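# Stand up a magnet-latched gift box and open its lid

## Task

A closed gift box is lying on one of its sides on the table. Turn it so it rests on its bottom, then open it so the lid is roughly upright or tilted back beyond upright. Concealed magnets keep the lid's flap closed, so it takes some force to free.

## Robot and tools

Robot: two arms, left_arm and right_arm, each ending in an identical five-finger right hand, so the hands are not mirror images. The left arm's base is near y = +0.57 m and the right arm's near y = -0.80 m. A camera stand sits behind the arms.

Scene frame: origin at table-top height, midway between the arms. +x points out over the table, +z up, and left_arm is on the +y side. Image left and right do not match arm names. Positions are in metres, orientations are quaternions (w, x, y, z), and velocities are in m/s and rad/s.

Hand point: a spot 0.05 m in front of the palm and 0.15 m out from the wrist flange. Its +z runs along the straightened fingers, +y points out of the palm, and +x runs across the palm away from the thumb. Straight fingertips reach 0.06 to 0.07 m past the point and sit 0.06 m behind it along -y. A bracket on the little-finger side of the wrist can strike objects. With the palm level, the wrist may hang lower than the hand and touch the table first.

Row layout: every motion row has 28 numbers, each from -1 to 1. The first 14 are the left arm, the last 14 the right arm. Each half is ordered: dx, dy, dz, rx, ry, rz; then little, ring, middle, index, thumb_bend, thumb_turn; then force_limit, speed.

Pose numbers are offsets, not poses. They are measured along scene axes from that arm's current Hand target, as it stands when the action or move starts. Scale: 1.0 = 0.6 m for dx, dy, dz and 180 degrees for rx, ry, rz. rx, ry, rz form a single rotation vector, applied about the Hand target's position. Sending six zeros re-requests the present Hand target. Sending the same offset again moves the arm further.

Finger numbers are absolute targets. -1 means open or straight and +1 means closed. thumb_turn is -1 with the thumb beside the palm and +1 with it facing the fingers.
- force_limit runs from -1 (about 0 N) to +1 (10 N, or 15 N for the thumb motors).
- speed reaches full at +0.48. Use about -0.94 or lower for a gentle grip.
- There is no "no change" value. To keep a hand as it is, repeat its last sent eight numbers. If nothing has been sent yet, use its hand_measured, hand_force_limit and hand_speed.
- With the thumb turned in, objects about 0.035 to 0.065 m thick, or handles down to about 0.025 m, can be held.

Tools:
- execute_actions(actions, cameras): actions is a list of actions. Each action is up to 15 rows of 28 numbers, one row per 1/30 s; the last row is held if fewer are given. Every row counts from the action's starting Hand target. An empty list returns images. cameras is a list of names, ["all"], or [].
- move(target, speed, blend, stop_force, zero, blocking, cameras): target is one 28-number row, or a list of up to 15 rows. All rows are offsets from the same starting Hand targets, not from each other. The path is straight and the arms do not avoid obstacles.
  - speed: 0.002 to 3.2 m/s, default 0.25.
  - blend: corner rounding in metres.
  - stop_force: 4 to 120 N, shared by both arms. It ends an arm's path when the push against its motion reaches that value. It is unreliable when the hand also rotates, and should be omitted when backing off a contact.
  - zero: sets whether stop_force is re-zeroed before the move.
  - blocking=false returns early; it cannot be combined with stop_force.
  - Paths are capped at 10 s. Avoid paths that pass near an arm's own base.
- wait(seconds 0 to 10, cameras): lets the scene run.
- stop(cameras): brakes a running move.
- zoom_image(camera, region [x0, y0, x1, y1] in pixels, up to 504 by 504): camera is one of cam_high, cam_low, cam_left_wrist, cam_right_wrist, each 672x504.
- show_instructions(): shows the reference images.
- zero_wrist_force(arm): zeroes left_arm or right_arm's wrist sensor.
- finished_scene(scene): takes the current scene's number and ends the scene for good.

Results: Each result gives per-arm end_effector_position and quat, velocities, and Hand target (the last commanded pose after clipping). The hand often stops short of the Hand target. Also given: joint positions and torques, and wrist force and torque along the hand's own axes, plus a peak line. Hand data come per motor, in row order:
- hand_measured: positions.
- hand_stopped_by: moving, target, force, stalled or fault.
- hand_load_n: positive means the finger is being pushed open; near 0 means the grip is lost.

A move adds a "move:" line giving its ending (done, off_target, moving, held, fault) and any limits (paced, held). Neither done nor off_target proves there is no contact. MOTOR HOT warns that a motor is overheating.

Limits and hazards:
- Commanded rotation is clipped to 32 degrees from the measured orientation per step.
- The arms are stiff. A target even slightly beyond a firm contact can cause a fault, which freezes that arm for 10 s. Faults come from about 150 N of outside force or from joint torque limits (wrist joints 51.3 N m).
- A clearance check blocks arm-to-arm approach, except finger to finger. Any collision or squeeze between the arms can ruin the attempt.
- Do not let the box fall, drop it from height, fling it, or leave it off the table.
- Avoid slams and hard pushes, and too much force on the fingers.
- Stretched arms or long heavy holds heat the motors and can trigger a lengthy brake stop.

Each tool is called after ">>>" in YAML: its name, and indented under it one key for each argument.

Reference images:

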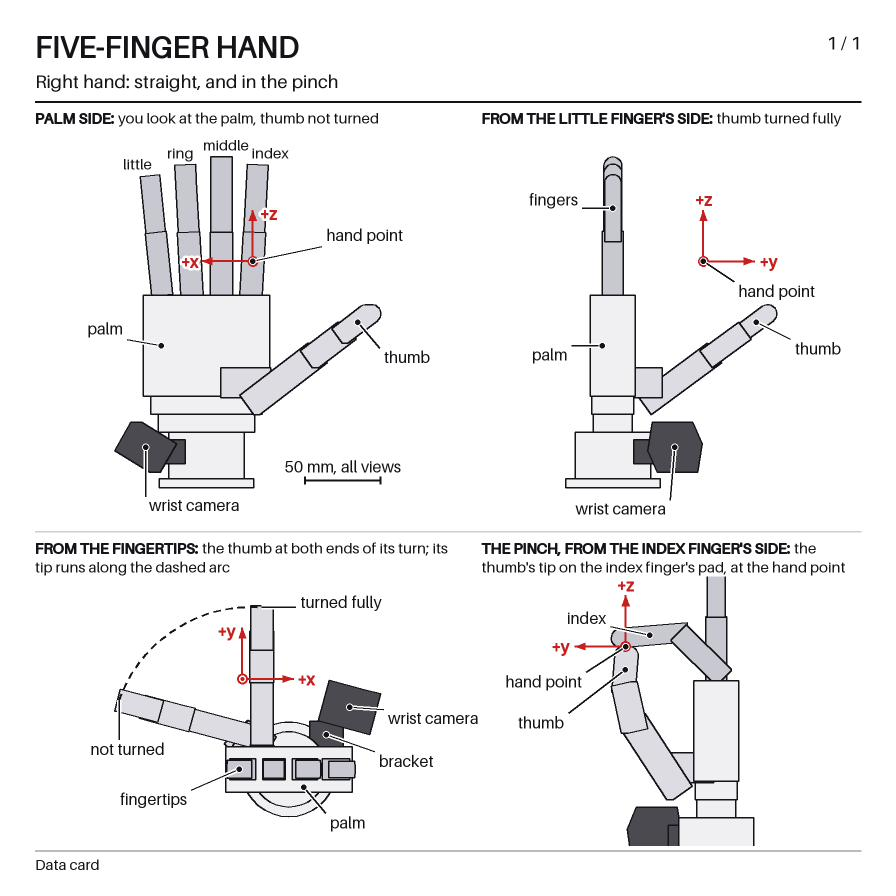

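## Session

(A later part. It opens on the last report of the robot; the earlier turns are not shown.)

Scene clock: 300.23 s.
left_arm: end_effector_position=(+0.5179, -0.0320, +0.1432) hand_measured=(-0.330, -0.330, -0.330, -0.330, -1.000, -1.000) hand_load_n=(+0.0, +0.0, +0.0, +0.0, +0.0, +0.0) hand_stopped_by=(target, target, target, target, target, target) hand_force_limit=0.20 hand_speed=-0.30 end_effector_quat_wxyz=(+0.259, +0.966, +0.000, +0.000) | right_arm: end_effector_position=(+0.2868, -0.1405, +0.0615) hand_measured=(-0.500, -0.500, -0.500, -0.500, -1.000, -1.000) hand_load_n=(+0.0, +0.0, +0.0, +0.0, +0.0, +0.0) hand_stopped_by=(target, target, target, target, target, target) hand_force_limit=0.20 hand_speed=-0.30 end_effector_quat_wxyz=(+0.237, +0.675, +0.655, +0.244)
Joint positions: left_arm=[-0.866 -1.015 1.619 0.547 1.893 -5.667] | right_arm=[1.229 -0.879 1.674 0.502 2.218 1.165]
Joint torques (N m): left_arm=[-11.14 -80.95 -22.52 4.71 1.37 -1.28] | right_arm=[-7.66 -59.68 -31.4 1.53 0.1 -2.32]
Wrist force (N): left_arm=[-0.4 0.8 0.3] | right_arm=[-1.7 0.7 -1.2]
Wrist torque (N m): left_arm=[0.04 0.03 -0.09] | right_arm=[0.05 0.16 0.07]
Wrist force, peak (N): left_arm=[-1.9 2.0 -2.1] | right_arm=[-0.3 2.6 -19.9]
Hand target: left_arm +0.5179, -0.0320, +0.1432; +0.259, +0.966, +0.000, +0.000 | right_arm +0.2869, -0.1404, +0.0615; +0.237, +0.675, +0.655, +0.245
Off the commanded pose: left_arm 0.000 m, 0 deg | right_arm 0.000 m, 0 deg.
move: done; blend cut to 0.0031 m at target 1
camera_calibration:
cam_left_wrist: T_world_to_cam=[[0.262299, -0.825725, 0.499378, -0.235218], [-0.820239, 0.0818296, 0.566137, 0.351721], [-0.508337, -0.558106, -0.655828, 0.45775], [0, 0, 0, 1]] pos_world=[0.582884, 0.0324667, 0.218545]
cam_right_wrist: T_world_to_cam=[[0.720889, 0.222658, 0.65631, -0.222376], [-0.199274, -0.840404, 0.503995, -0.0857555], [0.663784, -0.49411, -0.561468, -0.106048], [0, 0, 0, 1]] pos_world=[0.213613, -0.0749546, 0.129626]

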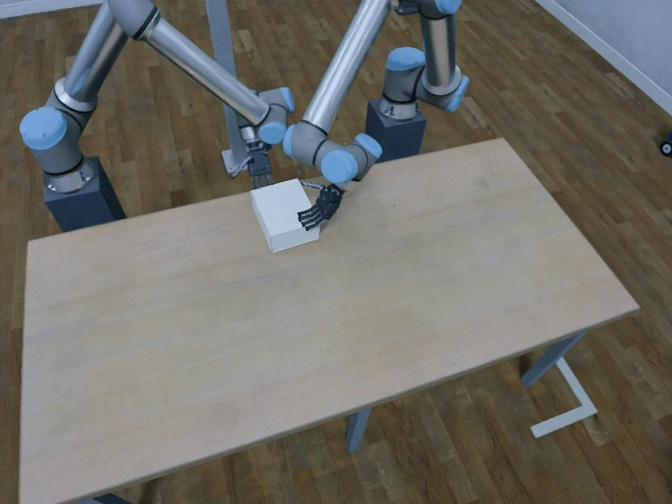

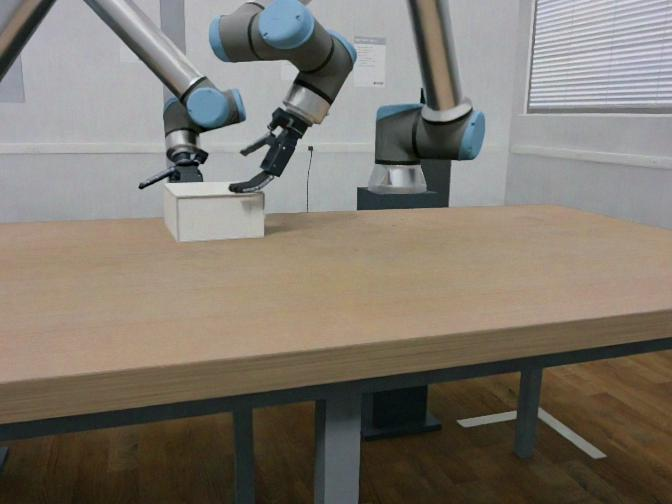

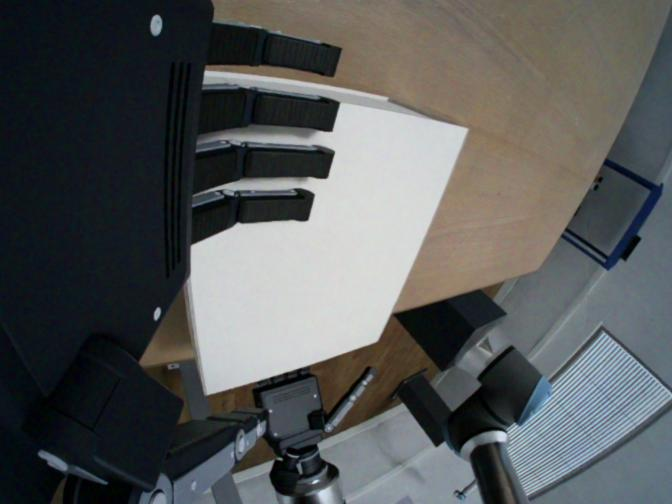

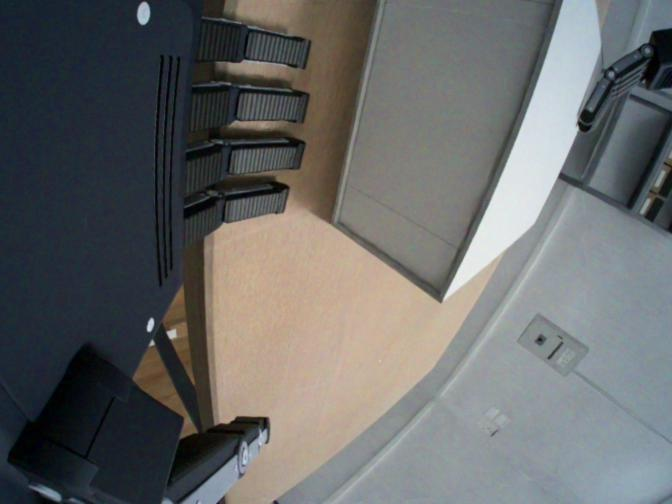

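>>> move:
  target:
    - [0,0.05,0.13,0,0,0.03,-0.33,-0.33,-0.33,-0.33,-1,-1,0.2,-0.3,0.005,-0.183,0.233,-0.1873,0.1645,0.5161,-0.5,-0.5,-0.5,-0.5,-1,-1,0.2,-0.3]
    - [-0.163,0.203,0.1,0,0,0.03,-0.33,-0.33,-0.33,-0.33,-1,-1,0.2,-0.3,0.348,-0.083,0.26,-0.1873,0.1645,0.5161,-0.5,-0.5,-0.5,-0.5,-1,-1,0.2,-0.3]
    - [-0.163,0.203,-0.138,0,0,0.03,-0.33,-0.33,-0.33,-0.33,-1,-1,0.2,-0.3,0.348,-0.083,0.1175,-0.1873,0.1645,0.5161,-0.5,-0.5,-0.5,-0.5,-1,-1,0.2,-0.3]
  speed: [0.4,0.3,0.2]
  blend: 0.03
  cameras: ["all"]

Scene clock: 333.57 s.
left_arm: end_effector_position=(+0.4201, +0.0899, +0.0604) hand_measured=(-0.330, -0.330, -0.330, -0.330, -1.000, -1.000) hand_load_n=(+0.0, +0.0, +0.0, +0.0, +0.0, +0.0) hand_stopped_by=(target, target, target, target, target, target) hand_force_limit=0.20 hand_speed=-0.30 end_effector_quat_wxyz=(+0.259, +0.965, +0.046, +0.012) | right_arm: end_effector_position=(+0.4957, -0.1902, +0.1319) hand_measured=(-0.500, -0.500, -0.500, -0.500, -1.000, -1.000) hand_load_n=(+0.0, +0.0, +0.0, +0.0, +0.0, +0.0) hand_stopped_by=(target, target, target, target, target, target) hand_force_limit=0.20 hand_speed=-0.30 end_effector_quat_wxyz=(+0.000, -0.049, +0.999, +0.000)
Joint positions: left_arm=[-0.888 -1.142 2.021 0.239 1.844 -5.776] | right_arm=[0.627 -0.988 1.56 0.998 1.571 -1.043]
Joint torques (N m): left_arm=[15.68 -50.19 -36.61 1.38 1.67 -1.23] | right_arm=[12.06 -89.35 -41.45 5.74 1.19 3.12]
Wrist force (N): left_arm=[-0.4 0.6 0.1] | right_arm=[-1.6 -0.1 -1.3]
Wrist torque (N m): left_arm=[0.02 0.03 0.11] | right_arm=[0.09 0.24 -0.18]
Wrist force, peak (N): left_arm=[-0.2 -0.4 2.1] | right_arm=[-3.5 0.4 -2.2]
Hand target: left_arm +0.4201, +0.0898, +0.0604; +0.259, +0.965, +0.046, +0.012 | right_arm +0.4957, -0.1902, +0.1320; +0.000, -0.049, +0.999, +0.000
Off the commanded pose: left_arm 0.000 m, 0 deg | right_arm 0.000 m, 0 deg.
move: done
camera_calibration:
cam_left_wrist: T_world_to_cam=[[0.338823, -0.797469, 0.499241, -0.102333], [-0.824279, 0.00422482, 0.566168, 0.316977], [-0.453611, -0.603345, -0.655906, 0.40283], [0, 0, 0, 1]] pos_world=[0.478678, 0.160099, 0.135846]
cam_right_wrist: T_world_to_cam=[[-0.344257, 0.937947, 0.0417447, 0.337066], [0.81187, 0.275062, 0.514983, -0.411806], [0.471545, 0.211178, -0.856183, 0.03858], [0, 0, 0, 1]] pos_world=[0.432178, -0.211025, 0.231034]

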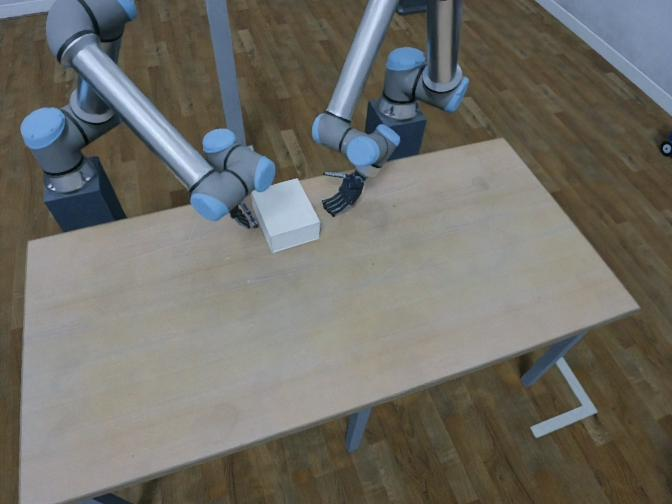

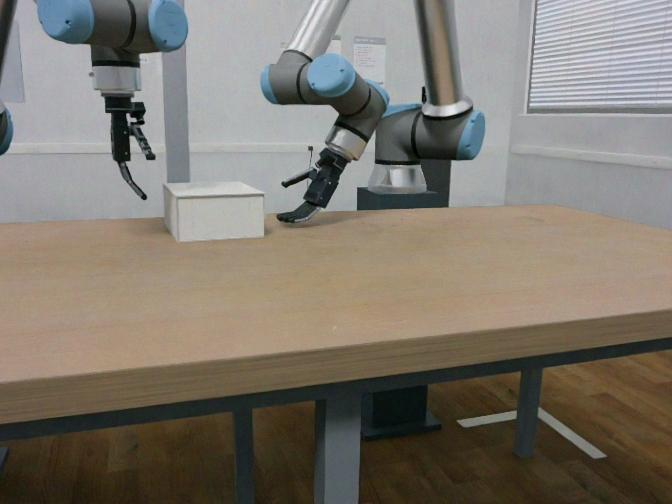

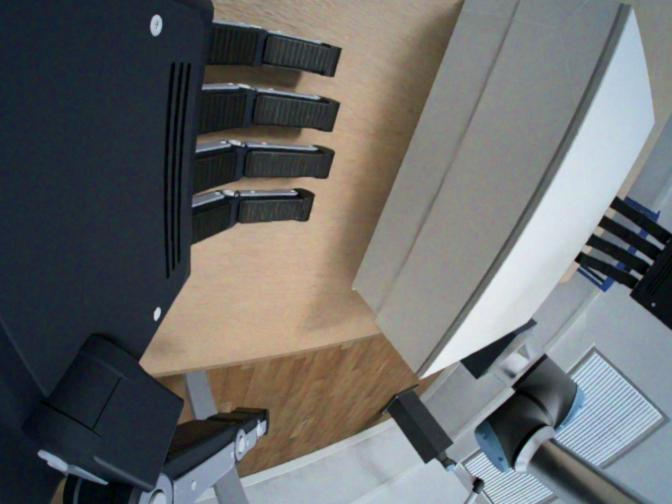

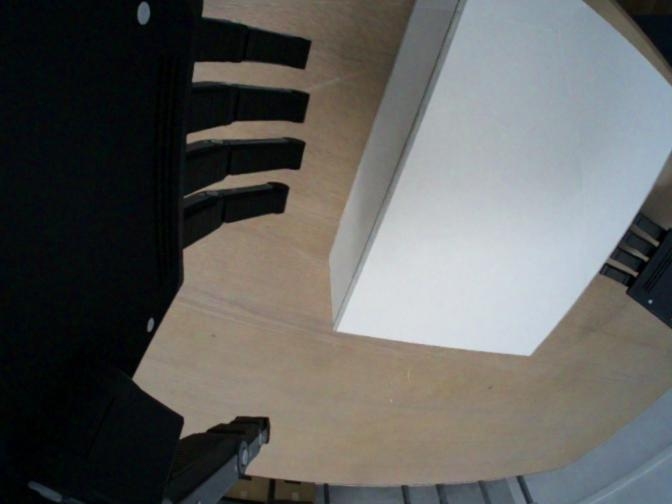

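>>> move:
  target: [-0.01,0.1045,0,0,0,0,-0.33,-0.33,-0.33,-0.33,-1,-1,0.2,-0.3,0,0,0,0,0,0,-0.5,-0.5,-0.5,-0.5,-1,-1,0.2,-0.3]
  speed: 0.1

Scene clock: 343.90 s.
left_arm: end_effector_position=(+0.4141, +0.1527, +0.0604) hand_measured=(-0.330, -0.330, -0.330, -0.330, -1.000, -1.000) hand_load_n=(+0.0, +0.5, +0.0, +0.0, +0.0, +0.0) hand_stopped_by=(target, target, target, target, target, target) hand_force_limit=0.20 hand_speed=-0.30 end_effector_quat_wxyz=(+0.259, +0.965, +0.046, +0.012) end_effector_velocity=(+0.001, -0.007, +0.001) end_effector_angular_velocity=(-0.003, +0.000, -0.001) | right_arm: end_effector_position=(+0.4957, -0.1902, +0.1320) hand_measured=(-0.500, -0.500, -0.500, -0.500, -1.000, -1.000) hand_load_n=(+0.0, +0.0, +0.0, -0.5, +0.0, +0.0) hand_stopped_by=(target, target, target, target, target, target) hand_force_limit=0.20 hand_speed=-0.30 end_effector_quat_wxyz=(+0.000, -0.049, +0.999, +0.000)
Joint positions: left_arm=[-0.814 -1.183 2.096 0.224 1.876 -5.708] | right_arm=[0.627 -0.988 1.56 0.998 1.571 -1.043]
Joint velocities: left_arm=[-0.007 0.003 -0.008 0.001 -0.001 -0.007] | right_arm=[within noise]
Joint torques (N m): left_arm=[-10.82 -40.52 -34.71 3.87 -1.4 -2.4] | right_arm=[11.1 -89.57 -41.62 3.88 -1.06 2.93]
Wrist force (N): left_arm=[-0.4 0.7 0.2] | right_arm=[-1.3 0.3 -1.2]
Wrist torque (N m): left_arm=[0.03 0.02 -0.01] | right_arm=[0.15 0.20 -0.14]
Wrist force, peak (N): left_arm=[-0.1 1.8 0.7] | right_arm=[-1.7 0.3 -1.3]
Hand target: left_arm +0.4141, +0.1525, +0.0604; +0.259, +0.965, +0.046, +0.012 | right_arm +0.4957, -0.1902, +0.1320; +0.000, -0.049, +0.999, +0.000
Off the commanded pose: left_arm 0.000 m, 0 deg | right_arm 0.000 m, 0 deg.
move: done

>>> move:
  target: [0.02,-0.209,0,0,0,0,-0.33,-0.33,-0.33,-0.33,-1,-1,0.2,-0.3,0,0,-0.0167,0,0,0,-0.5,-0.5,-0.5,-0.5,-1,-1,0.2,-0.3]
  speed: 0.12

>>> move:
  target: [0,0,0,0,0,0,-0.33,-0.33,-0.33,-0.33,-1,-1,0.2,-0.3,-0.0096,0.0995,0,0,0,0,-0.5,-0.5,-0.5,-0.5,-1,-1,0.2,-0.3]
  speed: 0.03
  stop_force: 10
  cameras: ["all"]

>>> zoom_image:
  camera: "cam_left_wrist"
  region: [280, 20, 460, 260]

Scene clock: 349.13 s.
left_arm: end_effector_position=(+0.4261, +0.0271, +0.0603) hand_measured=(-0.330, -0.330, -0.330, -0.330, -1.000, -1.000) hand_load_n=(+0.0, +0.0, +0.0, +0.0, +0.0, +0.0) hand_stopped_by=(target, target, target, target, target, target) hand_force_limit=0.20 hand_speed=-0.30 end_effector_quat_wxyz=(+0.259, +0.965, +0.046, +0.012) | right_arm: end_effector_position=(+0.4957, -0.1902, +0.1219) hand_measured=(-0.500, -0.500, -0.500, -0.500, -1.000, -1.000) hand_load_n=(+0.0, +0.0, +0.0, +0.0, +0.0, +0.0) hand_stopped_by=(target, target, target, target, target, target) hand_force_limit=0.20 hand_speed=-0.30 end_effector_quat_wxyz=(+0.000, -0.049, +0.999, +0.000)
Joint positions: left_arm=[-0.948 -1.094 1.935 0.263 1.817 -5.833] | right_arm=[0.627 -0.979 1.565 0.984 1.571 -1.043]
Joint torques (N m): left_arm=[15.64 -70.98 -17.7 1.23 2.33 1.72] | right_arm=[9.49 -69.14 -31.34 4.48 -0.8 2.31]
Wrist force (N): left_arm=[-0.4 0.5 0.1] | right_arm=[-1.6 0.3 -1.3]
Wrist torque (N m): left_arm=[0.01 0.03 0.02] | right_arm=[0.15 0.24 -0.15]
Wrist force, peak (N): left_arm=[-0.5 1.9 1.0] | right_arm=[-1.5 0.2 -1.5]
Hand target: left_arm +0.4261, +0.0271, +0.0604; +0.259, +0.965, +0.046, +0.012 | right_arm +0.4957, -0.1902, +0.1220; +0.000, -0.049, +0.999, +0.000
Off the commanded pose: left_arm 0.000 m, 0 deg | right_arm 0.000 m, 0 deg.
move: done

Scene clock: 352.00 s.
left_arm: end_effector_position=(+0.4261, +0.0272, +0.0604) hand_measured=(-0.330, -0.330, -0.330, -0.330, -1.000, -1.000) hand_load_n=(+0.0, +0.0, +0.0, +0.0, +0.0, +0.0) hand_stopped_by=(target, target, target, target, target, target) hand_force_limit=0.20 hand_speed=-0.30 end_effector_quat_wxyz=(+0.259, +0.965, +0.046, +0.012) | right_arm: end_effector_position=(+0.4912, -0.1435, +0.1220) hand_measured=(-0.500, -0.500, -0.500, -0.500, -1.000, -1.000) hand_load_n=(+0.0, +0.0, +3.0, +0.0, +0.0, +0.0) hand_stopped_by=(target, target, target, target, target, target) hand_force_limit=0.20 hand_speed=-0.30 end_effector_quat_wxyz=(+0.000, -0.049, +0.999, +0.000)
Joint positions: left_arm=[-0.948 -1.094 1.935 0.263 1.818 -5.833] | right_arm=[0.683 -0.931 1.483 1.019 1.571 -0.987]
Joint torques (N m): left_arm=[-10.1 -68.4 -42.87 0.58 2.87 1.02] | right_arm=[13.33 -93.12 -42.34 4.31 -2.39 -2.57]
Wrist force (N): left_arm=[-1.6 -4.6 -4.9] | right_arm=[-1.7 -5.5 -2.8]
Wrist torque (N m): left_arm=[0.32 0.08 -0.09] | right_arm=[0.22 0.23 -0.18]
Wrist force, peak (N): left_arm=[-0.6 -9.2 -10.0] | right_arm=[-2.6 -19.0 -16.7]
Hand target: left_arm +0.4261, +0.0271, +0.0604; +0.259, +0.965, +0.046, +0.012 | right_arm +0.4912, -0.1435, +0.1220; +0.000, -0.049, +0.999, +0.000 (not the last commanded pose)
Off the commanded pose: left_arm 0.000 m, 0 deg | right_arm 0.013 m, 0 deg.
move: contact (right_arm)
camera_calibration:
cam_left_wrist: T_world_to_cam=[[0.338799, -0.797322, 0.499493, -0.154439], [-0.824346, 0.0043399, 0.56607, 0.322304], [-0.453507, -0.603539, -0.655799, 0.367721], [0, 0, 0, 1]] pos_world=[0.484778, 0.0973983, 0.135845]
cam_right_wrist: T_world_to_cam=[[-0.344215, 0.937958, 0.0418463, 0.292089], [0.811826, 0.274945, 0.515116, -0.415929], [0.471652, 0.211282, -0.856098, 0.0223158], [0, 0, 0, 1]] pos_world=[0.427678, -0.164324, 0.221133]

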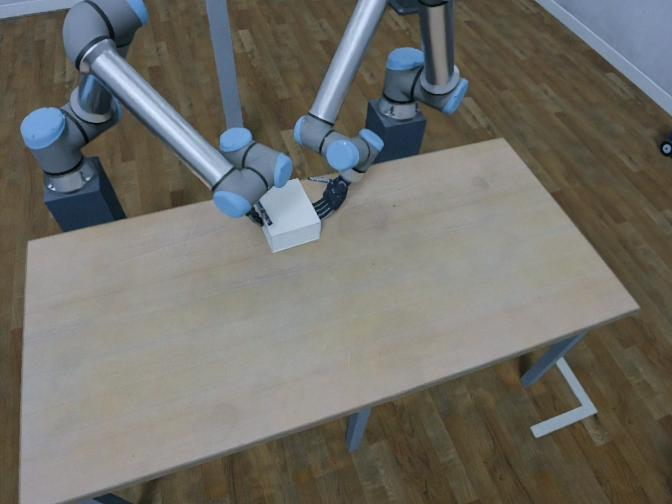

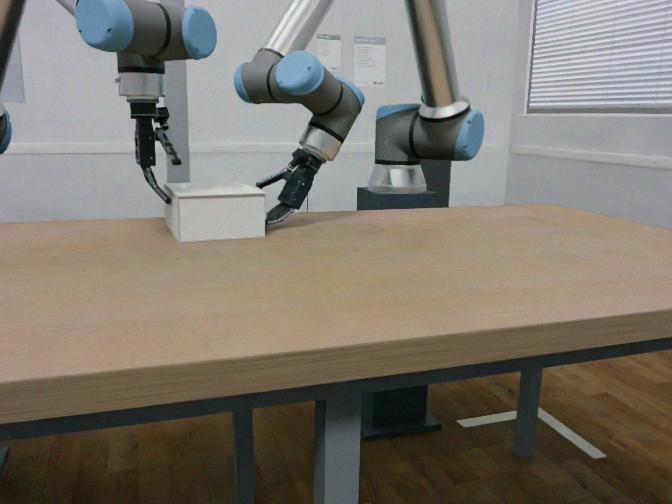

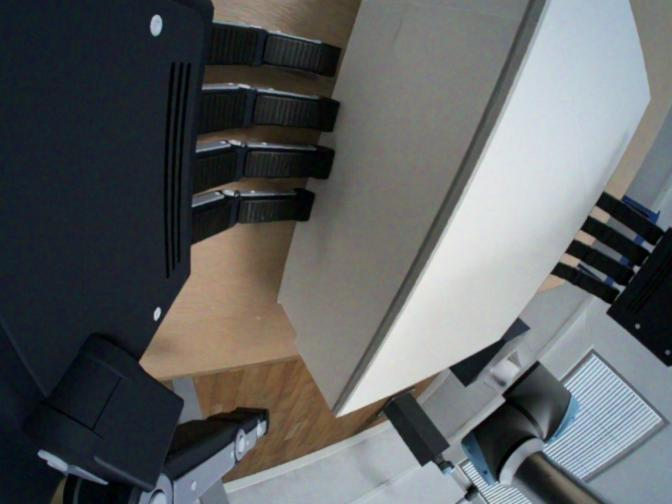

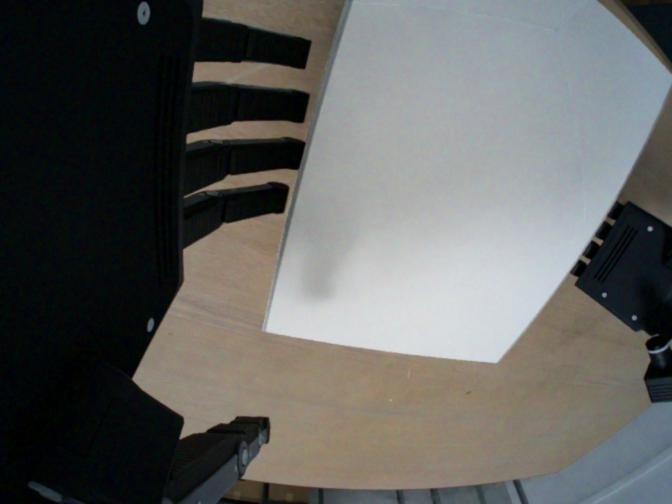

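Scaled by 2.100 from the camera's 672x504 image, which has a finer 960x720 frame.

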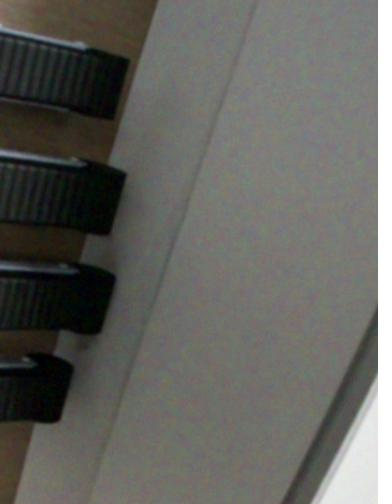

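>>> move:
  target: [0,0.0,0.05,0,0,0,-0.33,-0.33,-0.33,-0.33,-1,-1,0.2,-0.3,0,0,0,0,0,0,-0.5,-0.5,-0.5,-0.5,-1,-1,0.2,-0.3]
  speed: 0.04
  cameras: ["all"]

>>> zoom_image:
  camera: "cam_left_wrist"
  region: [280, 20, 460, 260]

Scene clock: 357.13 s.
left_arm: end_effector_position=(+0.4261, +0.0271, +0.0905) hand_measured=(-0.330, -0.330, -0.332, -0.330, -1.000, -1.000) hand_load_n=(+0.0, +0.0, +14.0, +0.0, -0.5, +0.0) hand_stopped_by=(target, target, target, target, target, target) hand_force_limit=0.20 hand_speed=-0.30 end_effector_quat_wxyz=(+0.259, +0.965, +0.046, +0.012) | right_arm: end_effector_position=(+0.4912, -0.1436, +0.1220) hand_measured=(-0.500, -0.500, -0.502, -0.500, -1.000, -1.000) hand_load_n=(+0.0, +0.0, +10.5, +0.0, +0.0, +0.0) hand_stopped_by=(target, target, target, target, target, target) hand_force_limit=0.20 hand_speed=-0.30 end_effector_quat_wxyz=(+0.000, -0.049, +0.999, +0.000)
Joint positions: left_arm=[-0.948 -1.132 1.923 0.313 1.818 -5.833] | right_arm=[0.683 -0.931 1.483 1.019 1.571 -0.987]
Joint torques (N m): left_arm=[-11.87 -58.06 -43.25 -4.86 2.65 -0.69] | right_arm=[13.18 -83.12 -41.81 1.29 -3.2 -2.69]
Wrist force (N): left_arm=[-1.7 -17.1 -5.3] | right_arm=[-2.0 -20.2 -12.8]
Wrist torque (N m): left_arm=[0.98 0.05 -0.33] | right_arm=[1.04 0.37 -0.47]
Wrist force, peak (N): left_arm=[-1.7 -17.1 -5.3] | right_arm=[-2.2 -21.0 -13.2]
Hand target: left_arm +0.4261, +0.0271, +0.0904; +0.259, +0.965, +0.046, +0.012 | right_arm +0.4912, -0.1435, +0.1220; +0.000, -0.049, +0.999, +0.000
Off the commanded pose: left_arm 0.000 m, 0 deg | right_arm 0.000 m, 0 deg.
move: done
camera_calibration:
cam_left_wrist: T_world_to_cam=[[0.338788, -0.797391, 0.499391, -0.169524], [-0.824292, 0.0043504, 0.566148, 0.305226], [-0.453614, -0.603448, -0.655809, 0.387445], [0, 0, 0, 1]] pos_world=[0.484778, 0.0972983, 0.165945]
cam_right_wrist: T_world_to_cam=[[-0.34429, 0.937932, 0.0417971, 0.292124], [0.811793, 0.275032, 0.515121, -0.415953], [0.471653, 0.211282, -0.856098, 0.0224007], [0, 0, 0, 1]] pos_world=[0.427678, -0.164325, 0.221233]

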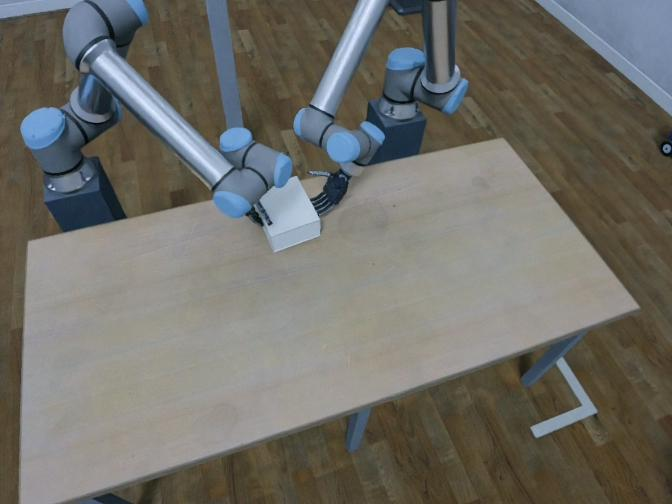

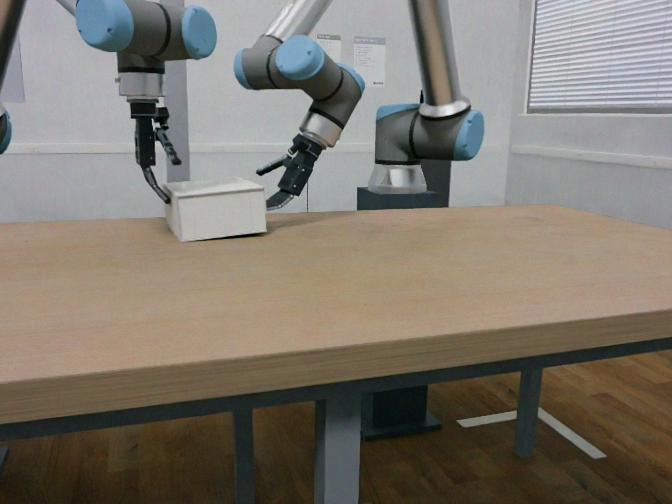

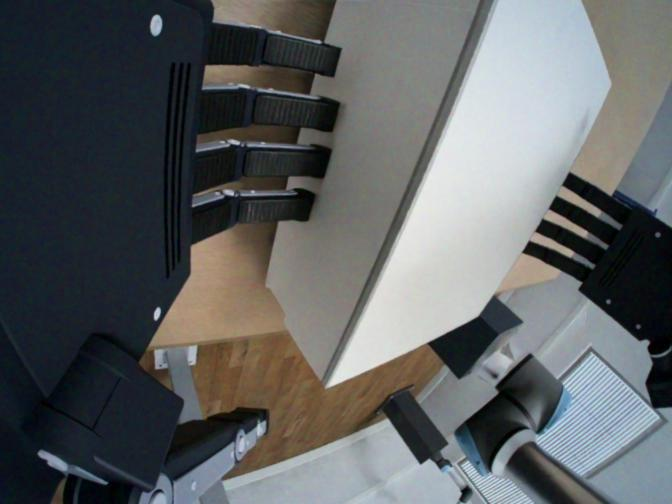

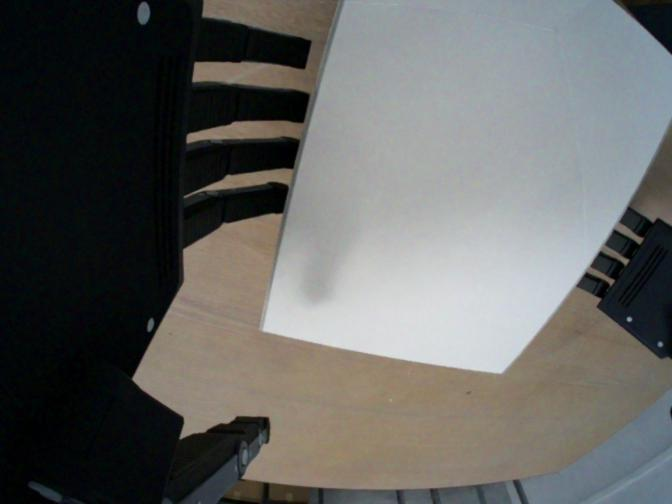

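Scaled by 2.100 from the camera's 672x504 image, which has a finer 960x720 frame.

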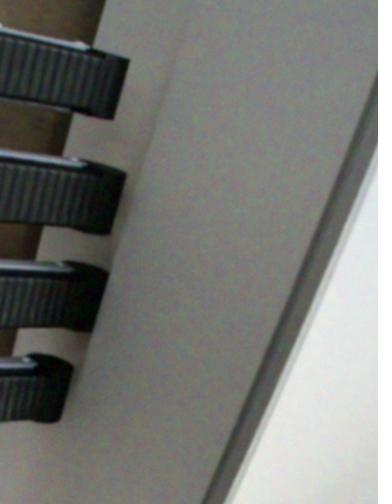

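>>> zoom_image:
  camera: "cam_left_wrist"
  region: [250, 240, 370, 400]

>>> zoom_image:
  camera: "cam_low"
  region: [155, 165, 285, 250]

Scaled by 3.150 from the camera's 672x504 image, which has a finer 960x720 frame.

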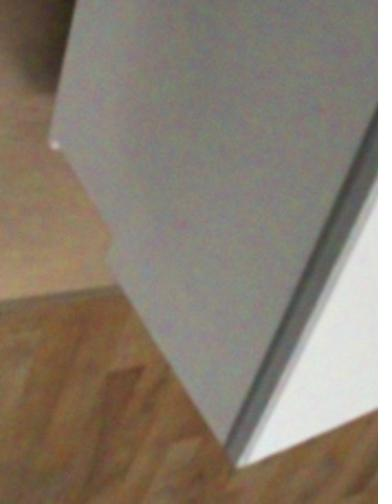

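Scaled by 3.877.

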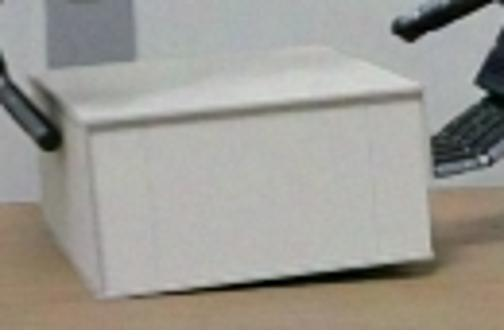

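>>> move:
  target: [0,0,-0.05,0,0,0,-0.33,-0.33,-0.33,-0.33,-1,-1,0.2,-0.3,0,0,0,0,0,0,-0.5,-0.5,-0.5,-0.5,-1,-1,0.2,-0.3]
  speed: 0.06

>>> move:
  target:
    - [0,0.01,0,0,0,0,-0.33,-0.33,-0.33,-0.33,-1,-1,0.2,-0.3,0,-0.04,0.0,0,0,0,-0.5,-0.5,-0.5,-0.5,-1,-1,0.2,-0.3]
    - [-0.1,0.02,0,0,0,0,-0.33,-0.33,-0.33,-0.33,-1,-1,0.2,-0.3,0.05,-0.1,0.167,0,0,0.1,-0.5,-0.5,-0.5,-0.5,-1,-1,0.2,-0.3]
    - [-0.1,0.02,0,0,0,0,-0.33,-0.33,-0.33,-0.33,-1,-1,0.2,-0.3,0.28,0.067,0.167,0,0,0.5,-0.5,-0.5,-0.5,-0.5,-1,-1,0.2,-0.3]
    - [-0.1,0.02,0,0,0,0,-0.33,-0.33,-0.33,-0.33,-1,-1,0.2,-0.3,0.28,0.189,0.05,0,0,0.5,-0.5,-0.5,-0.5,-0.5,-1,-1,0.2,-0.3]
  speed: [0.1,0.25,0.35,0.25]
  blend: 0.02
  cameras: ["all"]

Scene clock: 407.10 s.
left_arm: end_effector_position=(+0.4261, +0.0272, +0.0602) hand_measured=(-0.330, -0.330, -0.330, -0.330, -1.000, -1.000) hand_load_n=(+0.5, +0.0, -1.5, +0.0, +0.0, +0.0) hand_stopped_by=(target, target, target, target, target, target) hand_force_limit=0.20 hand_speed=-0.30 end_effector_quat_wxyz=(+0.259, +0.965, +0.046, +0.012) end_effector_velocity=(-0.001, +0.001, +0.002) end_effector_angular_velocity=(+0.002, +0.001, +0.000) | right_arm: end_effector_position=(+0.4912, -0.1435, +0.1220) hand_measured=(-0.500, -0.500, -0.500, -0.500, -1.000, -1.000) hand_load_n=(+0.0, +0.0, +4.5, +0.0, +0.0, +0.0) hand_stopped_by=(target, target, target, target, target, target) hand_force_limit=0.20 hand_speed=-0.30 end_effector_quat_wxyz=(+0.000, -0.049, +0.999, +0.000)
Joint positions: left_arm=[-0.948 -1.094 1.936 0.262 1.818 -5.833] | right_arm=[0.683 -0.931 1.483 1.019 1.571 -0.987]
Joint velocities: left_arm=[0 -0.004 0 0.006 0 0] | right_arm=[within noise]
Joint torques (N m): left_arm=[6.72 -71.47 -34.42 4.23 1.23 1.69] | right_arm=[9.14 -62.43 -41.92 4.46 0.5 -2.7]
Wrist force (N): left_arm=[0.5 -1.6 -3.3] | right_arm=[-1.7 -7.6 -4.4]
Wrist torque (N m): left_arm=[0.20 -0.01 0.03] | right_arm=[0.34 0.26 -0.22]
Wrist force, peak (N): left_arm=[-2.4 -19.0 -7.1] | right_arm=[-2.2 -20.0 -12.5]
Hand target: left_arm +0.4261, +0.0271, +0.0604; +0.259, +0.965, +0.046, +0.012 | right_arm +0.4912, -0.1435, +0.1220; +0.000, -0.049, +0.999, +0.000
Off the commanded pose: left_arm 0.000 m, 0 deg | right_arm 0.000 m, 0 deg.
move: done

Scene clock: 410.70 s.
left_arm: end_effector_position=(+0.3661, +0.0391, +0.0604) hand_measured=(-0.330, -0.330, -0.330, -0.330, -1.000, -1.000) hand_load_n=(+0.0, +0.0, +0.0, +0.0, -0.5, +0.0) hand_stopped_by=(target, target, target, target, target, target) hand_force_limit=0.20 hand_speed=-0.30 end_effector_quat_wxyz=(+0.259, +0.965, +0.046, +0.012) | right_arm: end_effector_position=(+0.6592, -0.0302, +0.1520) hand_measured=(-0.500, -0.500, -0.500, -0.500, -1.000, -1.000) hand_load_n=(+0.0, +0.0, +0.0, +0.0, +0.0, +0.0) hand_stopped_by=(target, target, target, target, target, target) hand_force_limit=0.20 hand_speed=-0.30 end_effector_quat_wxyz=(+0.000, +0.741, -0.672, +0.000)
Joint positions: left_arm=[-1.033 -1.164 2.049 0.201 1.779 -5.91] | right_arm=[0.64 -0.382 0.394 1.559 1.57 -2.6]
Joint torques (N m): left_arm=[15.62 -45.66 -36.96 4.31 2.79 2.36] | right_arm=[3.57 -109.43 -45.9 1.73 2.07 -2.48]
Wrist force (N): left_arm=[0.1 0.7 0.3] | right_arm=[-2.3 -0.1 -1.1]
Wrist torque (N m): left_arm=[0.01 -0.04 0.03] | right_arm=[0.06 0.31 -0.09]
Wrist force, peak (N): left_arm=[0.3 -2.2 -2.7] | right_arm=[-1.9 -7.3 -4.2]
Hand target: left_arm +0.3661, +0.0391, +0.0604; +0.259, +0.965, +0.046, +0.012 | right_arm +0.6592, -0.0301, +0.1520; +0.000, +0.741, -0.672, +0.000
Off the commanded pose: left_arm 0.000 m, 0 deg | right_arm 0.000 m, 0 deg.
move: done; blend cut to 0.012 m at target 1
camera_calibration:
cam_left_wrist: T_world_to_cam=[[0.338784, -0.797342, 0.499471, -0.124497], [-0.824308, 0.00438905, 0.566124, 0.27268], [-0.453587, -0.603512, -0.655769, 0.347734], [0, 0, 0, 1]] pos_world=[0.424678, 0.109398, 0.135845]
cam_right_wrist: T_world_to_cam=[[-0.93793, -0.344277, 0.0419552, 0.595013], [-0.274958, 0.81185, 0.51507, 0.133715], [-0.211388, 0.471564, -0.856121, 0.402946], [0, 0, 0, 1]] pos_world=[0.680025, -0.093722, 0.251134]

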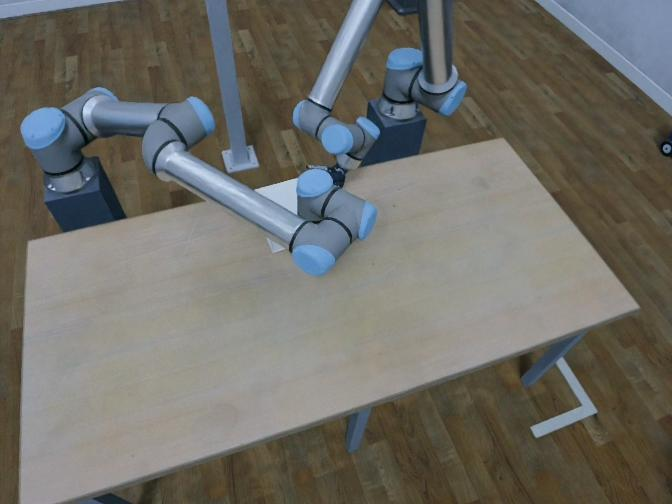

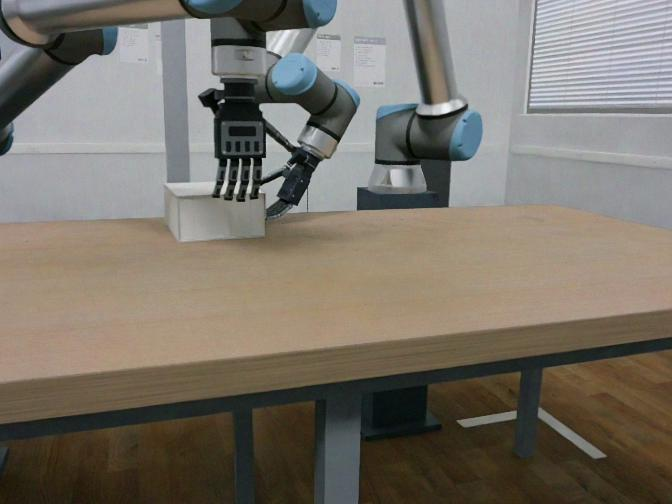

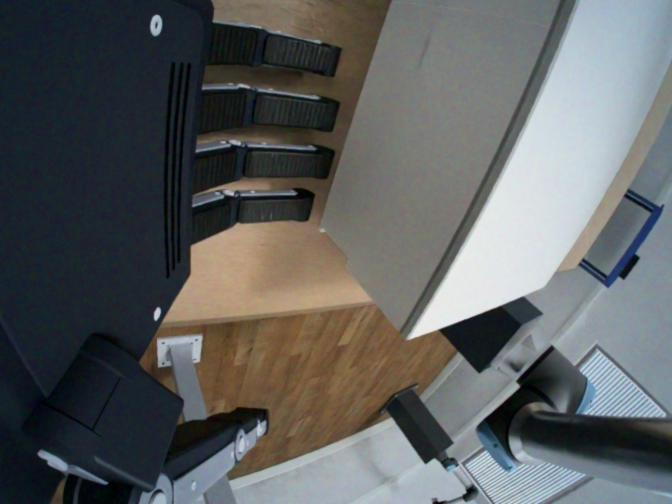

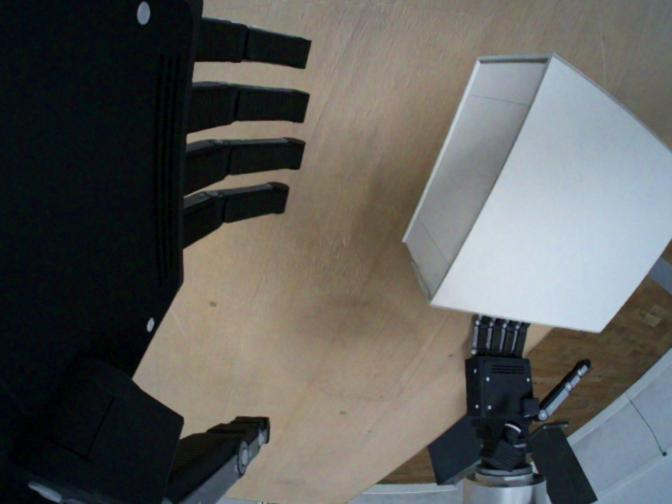

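>>> zoom_image:
  camera: "cam_right_wrist"
  region: [390, 180, 490, 320]

>>> zoom_image:
  camera: "cam_right_wrist"
  region: [400, 40, 570, 310]

Scaled by 3.600 from the camera's 672x504 image, which has a finer 960x720 frame.

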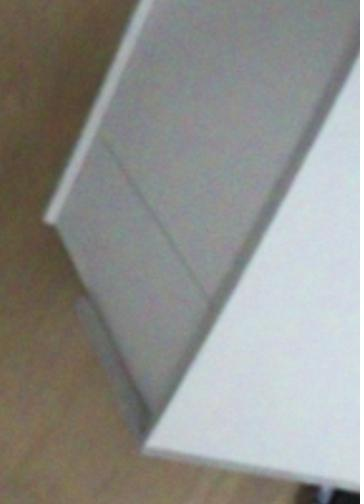

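Scaled by 1.867 from the camera's 672x504 image, which has a finer 960x720 frame.

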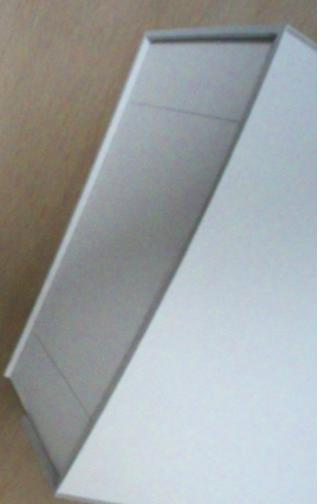

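>>> move:
  target: [0,-0.0277,-0.0073,0,0,0,-0.33,-0.33,-0.33,-0.33,-1,-1,0.2,-0.3,-0.0987,0.03,-0.128,0,0,0,0.6,0.6,0.6,0,-1,-1,0.2,0]
  speed: 0.1
  cameras: ["cam_right_wrist","cam_left_wrist","cam_low"]

>>> zoom_image:
  camera: "cam_right_wrist"
  region: [180, 120, 480, 345]

Scene clock: 426.60 s.
left_arm: end_effector_position=(+0.3661, +0.0224, +0.0560) hand_measured=(-0.330, -0.330, -0.330, -0.330, -1.000, -1.000) hand_load_n=(+0.0, +0.0, +0.0, +0.0, +0.0, +0.0) hand_stopped_by=(target, target, target, target, target, target) hand_force_limit=0.20 hand_speed=-0.30 end_effector_quat_wxyz=(+0.259, +0.965, +0.046, +0.012) | right_arm: end_effector_position=(+0.5999, -0.0121, +0.0754) hand_measured=(+0.600, +0.600, +0.600, +0.000, -1.000, -1.000) hand_load_n=(+0.0, +0.0, +0.0, +0.0, +0.0, +0.0) hand_stopped_by=(target, target, target, target, target, target) hand_force_limit=0.20 hand_speed=0.00 end_effector_quat_wxyz=(+0.000, +0.741, -0.672, +0.000)
Joint positions: left_arm=[-1.049 -1.145 2.028 0.2 1.771 -5.924] | right_arm=[0.69 -0.443 0.649 1.364 1.57 -2.55]
Joint torques (N m): left_arm=[7.68 -65.69 -20.89 0.51 0.25 1.1] | right_arm=[-4.99 -100.83 -47.66 6.49 -1.39 -2.73]
Wrist force (N): left_arm=[0.0 -0.1 -0.8] | right_arm=[-2.1 -0.1 -0.6]
Wrist torque (N m): left_arm=[0.04 -0.07 0.14] | right_arm=[0.06 0.31 -0.21]
Wrist force, peak (N): left_arm=[0.1 -0.3 -1.1] | right_arm=[-2.0 -0.8 -2.0]
Hand target: left_arm +0.3661, +0.0225, +0.0560; +0.259, +0.965, +0.046, +0.012 | right_arm +0.6000, -0.0121, +0.0752; +0.000, +0.741, -0.672, +0.000
Off the commanded pose: left_arm 0.000 m, 0 deg | right_arm 0.000 m, 0 deg.
move: done
camera_calibration:
cam_left_wrist: T_world_to_cam=[[0.338718, -0.797341, 0.499516, -0.135674], [-0.824335, 0.0044535, 0.566084, 0.275256], [-0.453587, -0.603512, -0.655768, 0.33471], [0, 0, 0, 1]] pos_world=[0.424679, 0.0925976, 0.131445]
cam_right_wrist: T_world_to_cam=[[-0.938002, -0.344122, 0.0416074, 0.548955], [-0.274956, 0.811763, 0.515209, 0.142138], [-0.21107, 0.471827, -0.856054, 0.316106], [0, 0, 0, 1]] pos_world=[0.620723, -0.0756224, 0.174532]
Images, in order (width x height): cam_low 672x504, cam_left_wrist 672x504, cam_right_wrist 672x504.

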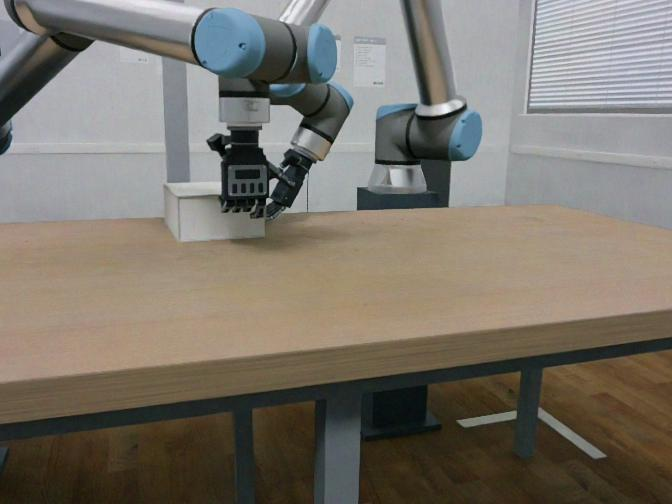

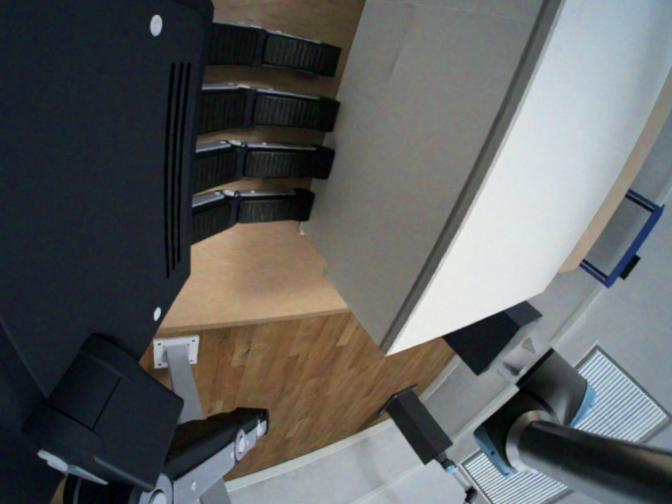

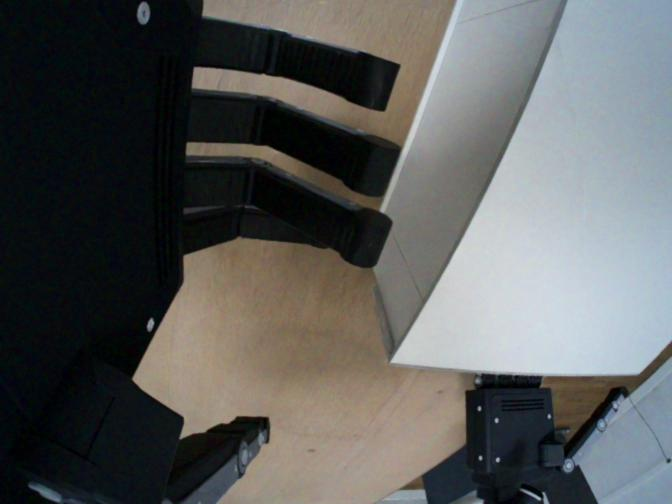

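Scaled by 1.680 from the camera's 672x504 image, which has a finer 960x720 frame.

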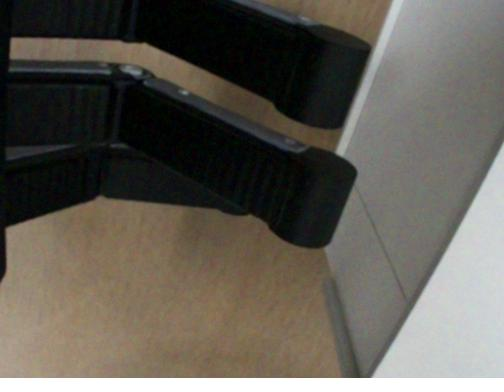

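>>> move:
  target: [0,0,0,0,0,0,-0.33,-0.33,-0.33,-0.33,-1,-1,0.2,-0.3,0,0,0,0,0,0,1,1,1,0,-1,-1,0.2,0]
  speed: 0.1

>>> move:
  target: [0,0,0,0,0,0,-0.33,-0.33,-0.33,-0.33,-1,-1,0.2,-0.3,-0.0555,0,0,0,0,0,1,1,1,0,-1,-1,0.2,0]
  speed: 0.08
  cameras: ["cam_right_wrist","cam_low"]

>>> zoom_image:
  camera: "cam_right_wrist"
  region: [180, 170, 420, 350]

Scene clock: 438.00 s.
left_arm: end_effector_position=(+0.3661, +0.0225, +0.0560) hand_measured=(-0.330, -0.330, -0.330, -0.330, -1.000, -1.000) hand_load_n=(+0.0, +0.5, +0.0, +0.0, +0.0, +0.0) hand_stopped_by=(target, target, target, target, target, target) hand_force_limit=0.20 hand_speed=-0.30 end_effector_quat_wxyz=(+0.259, +0.965, +0.046, +0.012) | right_arm: end_effector_position=(+0.6000, -0.0121, +0.0752) hand_measured=(+1.000, +1.000, +1.000, +0.000, -1.000, -1.000) hand_load_n=(+0.0, +0.0, +0.0, +0.0, +0.0, +0.0) hand_stopped_by=(target, target, target, target, target, target) hand_force_limit=0.20 hand_speed=0.00 end_effector_quat_wxyz=(+0.000, +0.741, -0.672, +0.000)
Joint positions: left_arm=[-1.049 -1.145 2.028 0.2 1.771 -5.924] | right_arm=[0.69 -0.442 0.649 1.364 1.57 -2.55]
Joint torques (N m): left_arm=[15.31 -67.9 -14.24 3.12 1.41 1.72] | right_arm=[-6.36 -89.95 -35.14 4.51 -0.83 -2.82]
Wrist force (N): left_arm=[0.1 0.5 0.1] | right_arm=[-2.2 0.0 -0.9]
Wrist torque (N m): left_arm=[0.00 -0.06 0.14] | right_arm=[0.07 0.32 -0.18]
Wrist force, peak (N): left_arm=[0.1 0.0 -1.0] | right_arm=[-2.4 0.2 -0.9]
Hand target: left_arm +0.3661, +0.0225, +0.0560; +0.259, +0.965, +0.046, +0.012 | right_arm +0.6000, -0.0121, +0.0752; +0.000, +0.741, -0.672, +0.000
Off the commanded pose: left_arm 0.000 m, 0 deg | right_arm 0.000 m, 0 deg.
move: done

Scene clock: 438.87 s.
left_arm: end_effector_position=(+0.3661, +0.0225, +0.0560) hand_measured=(-0.330, -0.330, -0.330, -0.330, -1.000, -1.000) hand_load_n=(+0.0, +0.5, +0.0, +0.0, +0.0, +0.0) hand_stopped_by=(target, target, target, target, target, target) hand_force_limit=0.20 hand_speed=-0.30 end_effector_quat_wxyz=(+0.259, +0.965, +0.046, +0.012) | right_arm: end_effector_position=(+0.5667, -0.0121, +0.0753) hand_measured=(+1.000, +1.000, +1.000, +0.000, -1.000, -1.000) hand_load_n=(+0.0, +0.0, +0.0, +0.0, +0.0, +0.0) hand_stopped_by=(target, target, target, target, target, target) hand_force_limit=0.20 hand_speed=0.00 end_effector_quat_wxyz=(+0.000, +0.741, -0.672, +0.000)
Joint positions: left_arm=[-1.049 -1.145 2.028 0.2 1.771 -5.924] | right_arm=[0.712 -0.496 0.754 1.312 1.57 -2.528]
Joint torques (N m): left_arm=[15.26 -67.66 -14.81 3.18 1.32 1.68] | right_arm=[-5.77 -89.89 -40.17 7.19 1.21 -2.68]
Wrist force (N): left_arm=[0.2 0.7 0.0] | right_arm=[-2.1 0.2 -0.8]
Wrist torque (N m): left_arm=[0.04 -0.07 0.15] | right_arm=[0.13 0.31 -0.24]
Wrist force, peak (N): left_arm=[0.3 0.9 0.0] | right_arm=[-2.4 1.1 -0.7]
Hand target: left_arm +0.3661, +0.0225, +0.0560; +0.259, +0.965, +0.046, +0.012 | right_arm +0.5667, -0.0121, +0.0752; +0.000, +0.741, -0.672, +0.000
Off the commanded pose: left_arm 0.000 m, 0 deg | right_arm 0.000 m, 0 deg.
move: done
camera_calibration:
cam_right_wrist: T_world_to_cam=[[-0.937949, -0.34426, 0.0416672, 0.517668], [-0.275057, 0.811755, 0.515168, 0.133048], [-0.211175, 0.471741, -0.856076, 0.309137], [0, 0, 0, 1]] pos_world=[0.587424, -0.0756224, 0.174532]
Images, in order (width x height): cam_low 672x504, cam_right_wrist 672x504.

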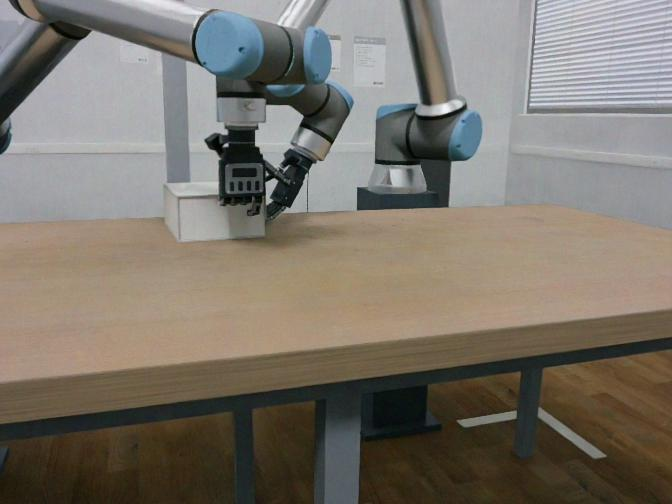

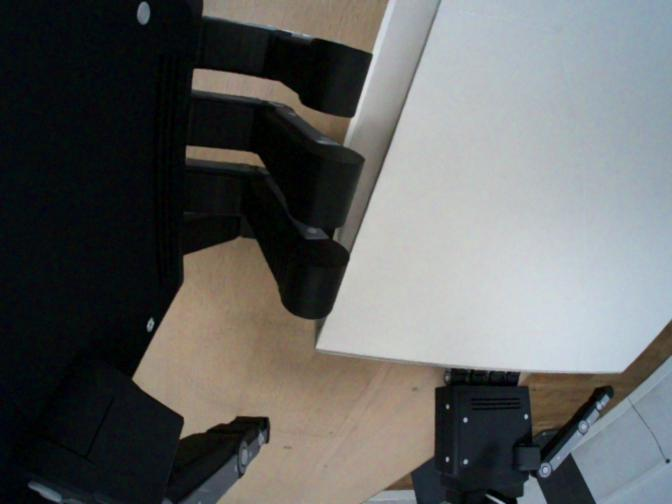

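Scaled by 2.100 from the camera's 672x504 image, which has a finer 960x720 frame.

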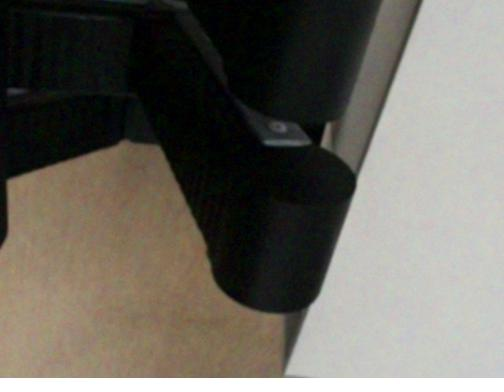

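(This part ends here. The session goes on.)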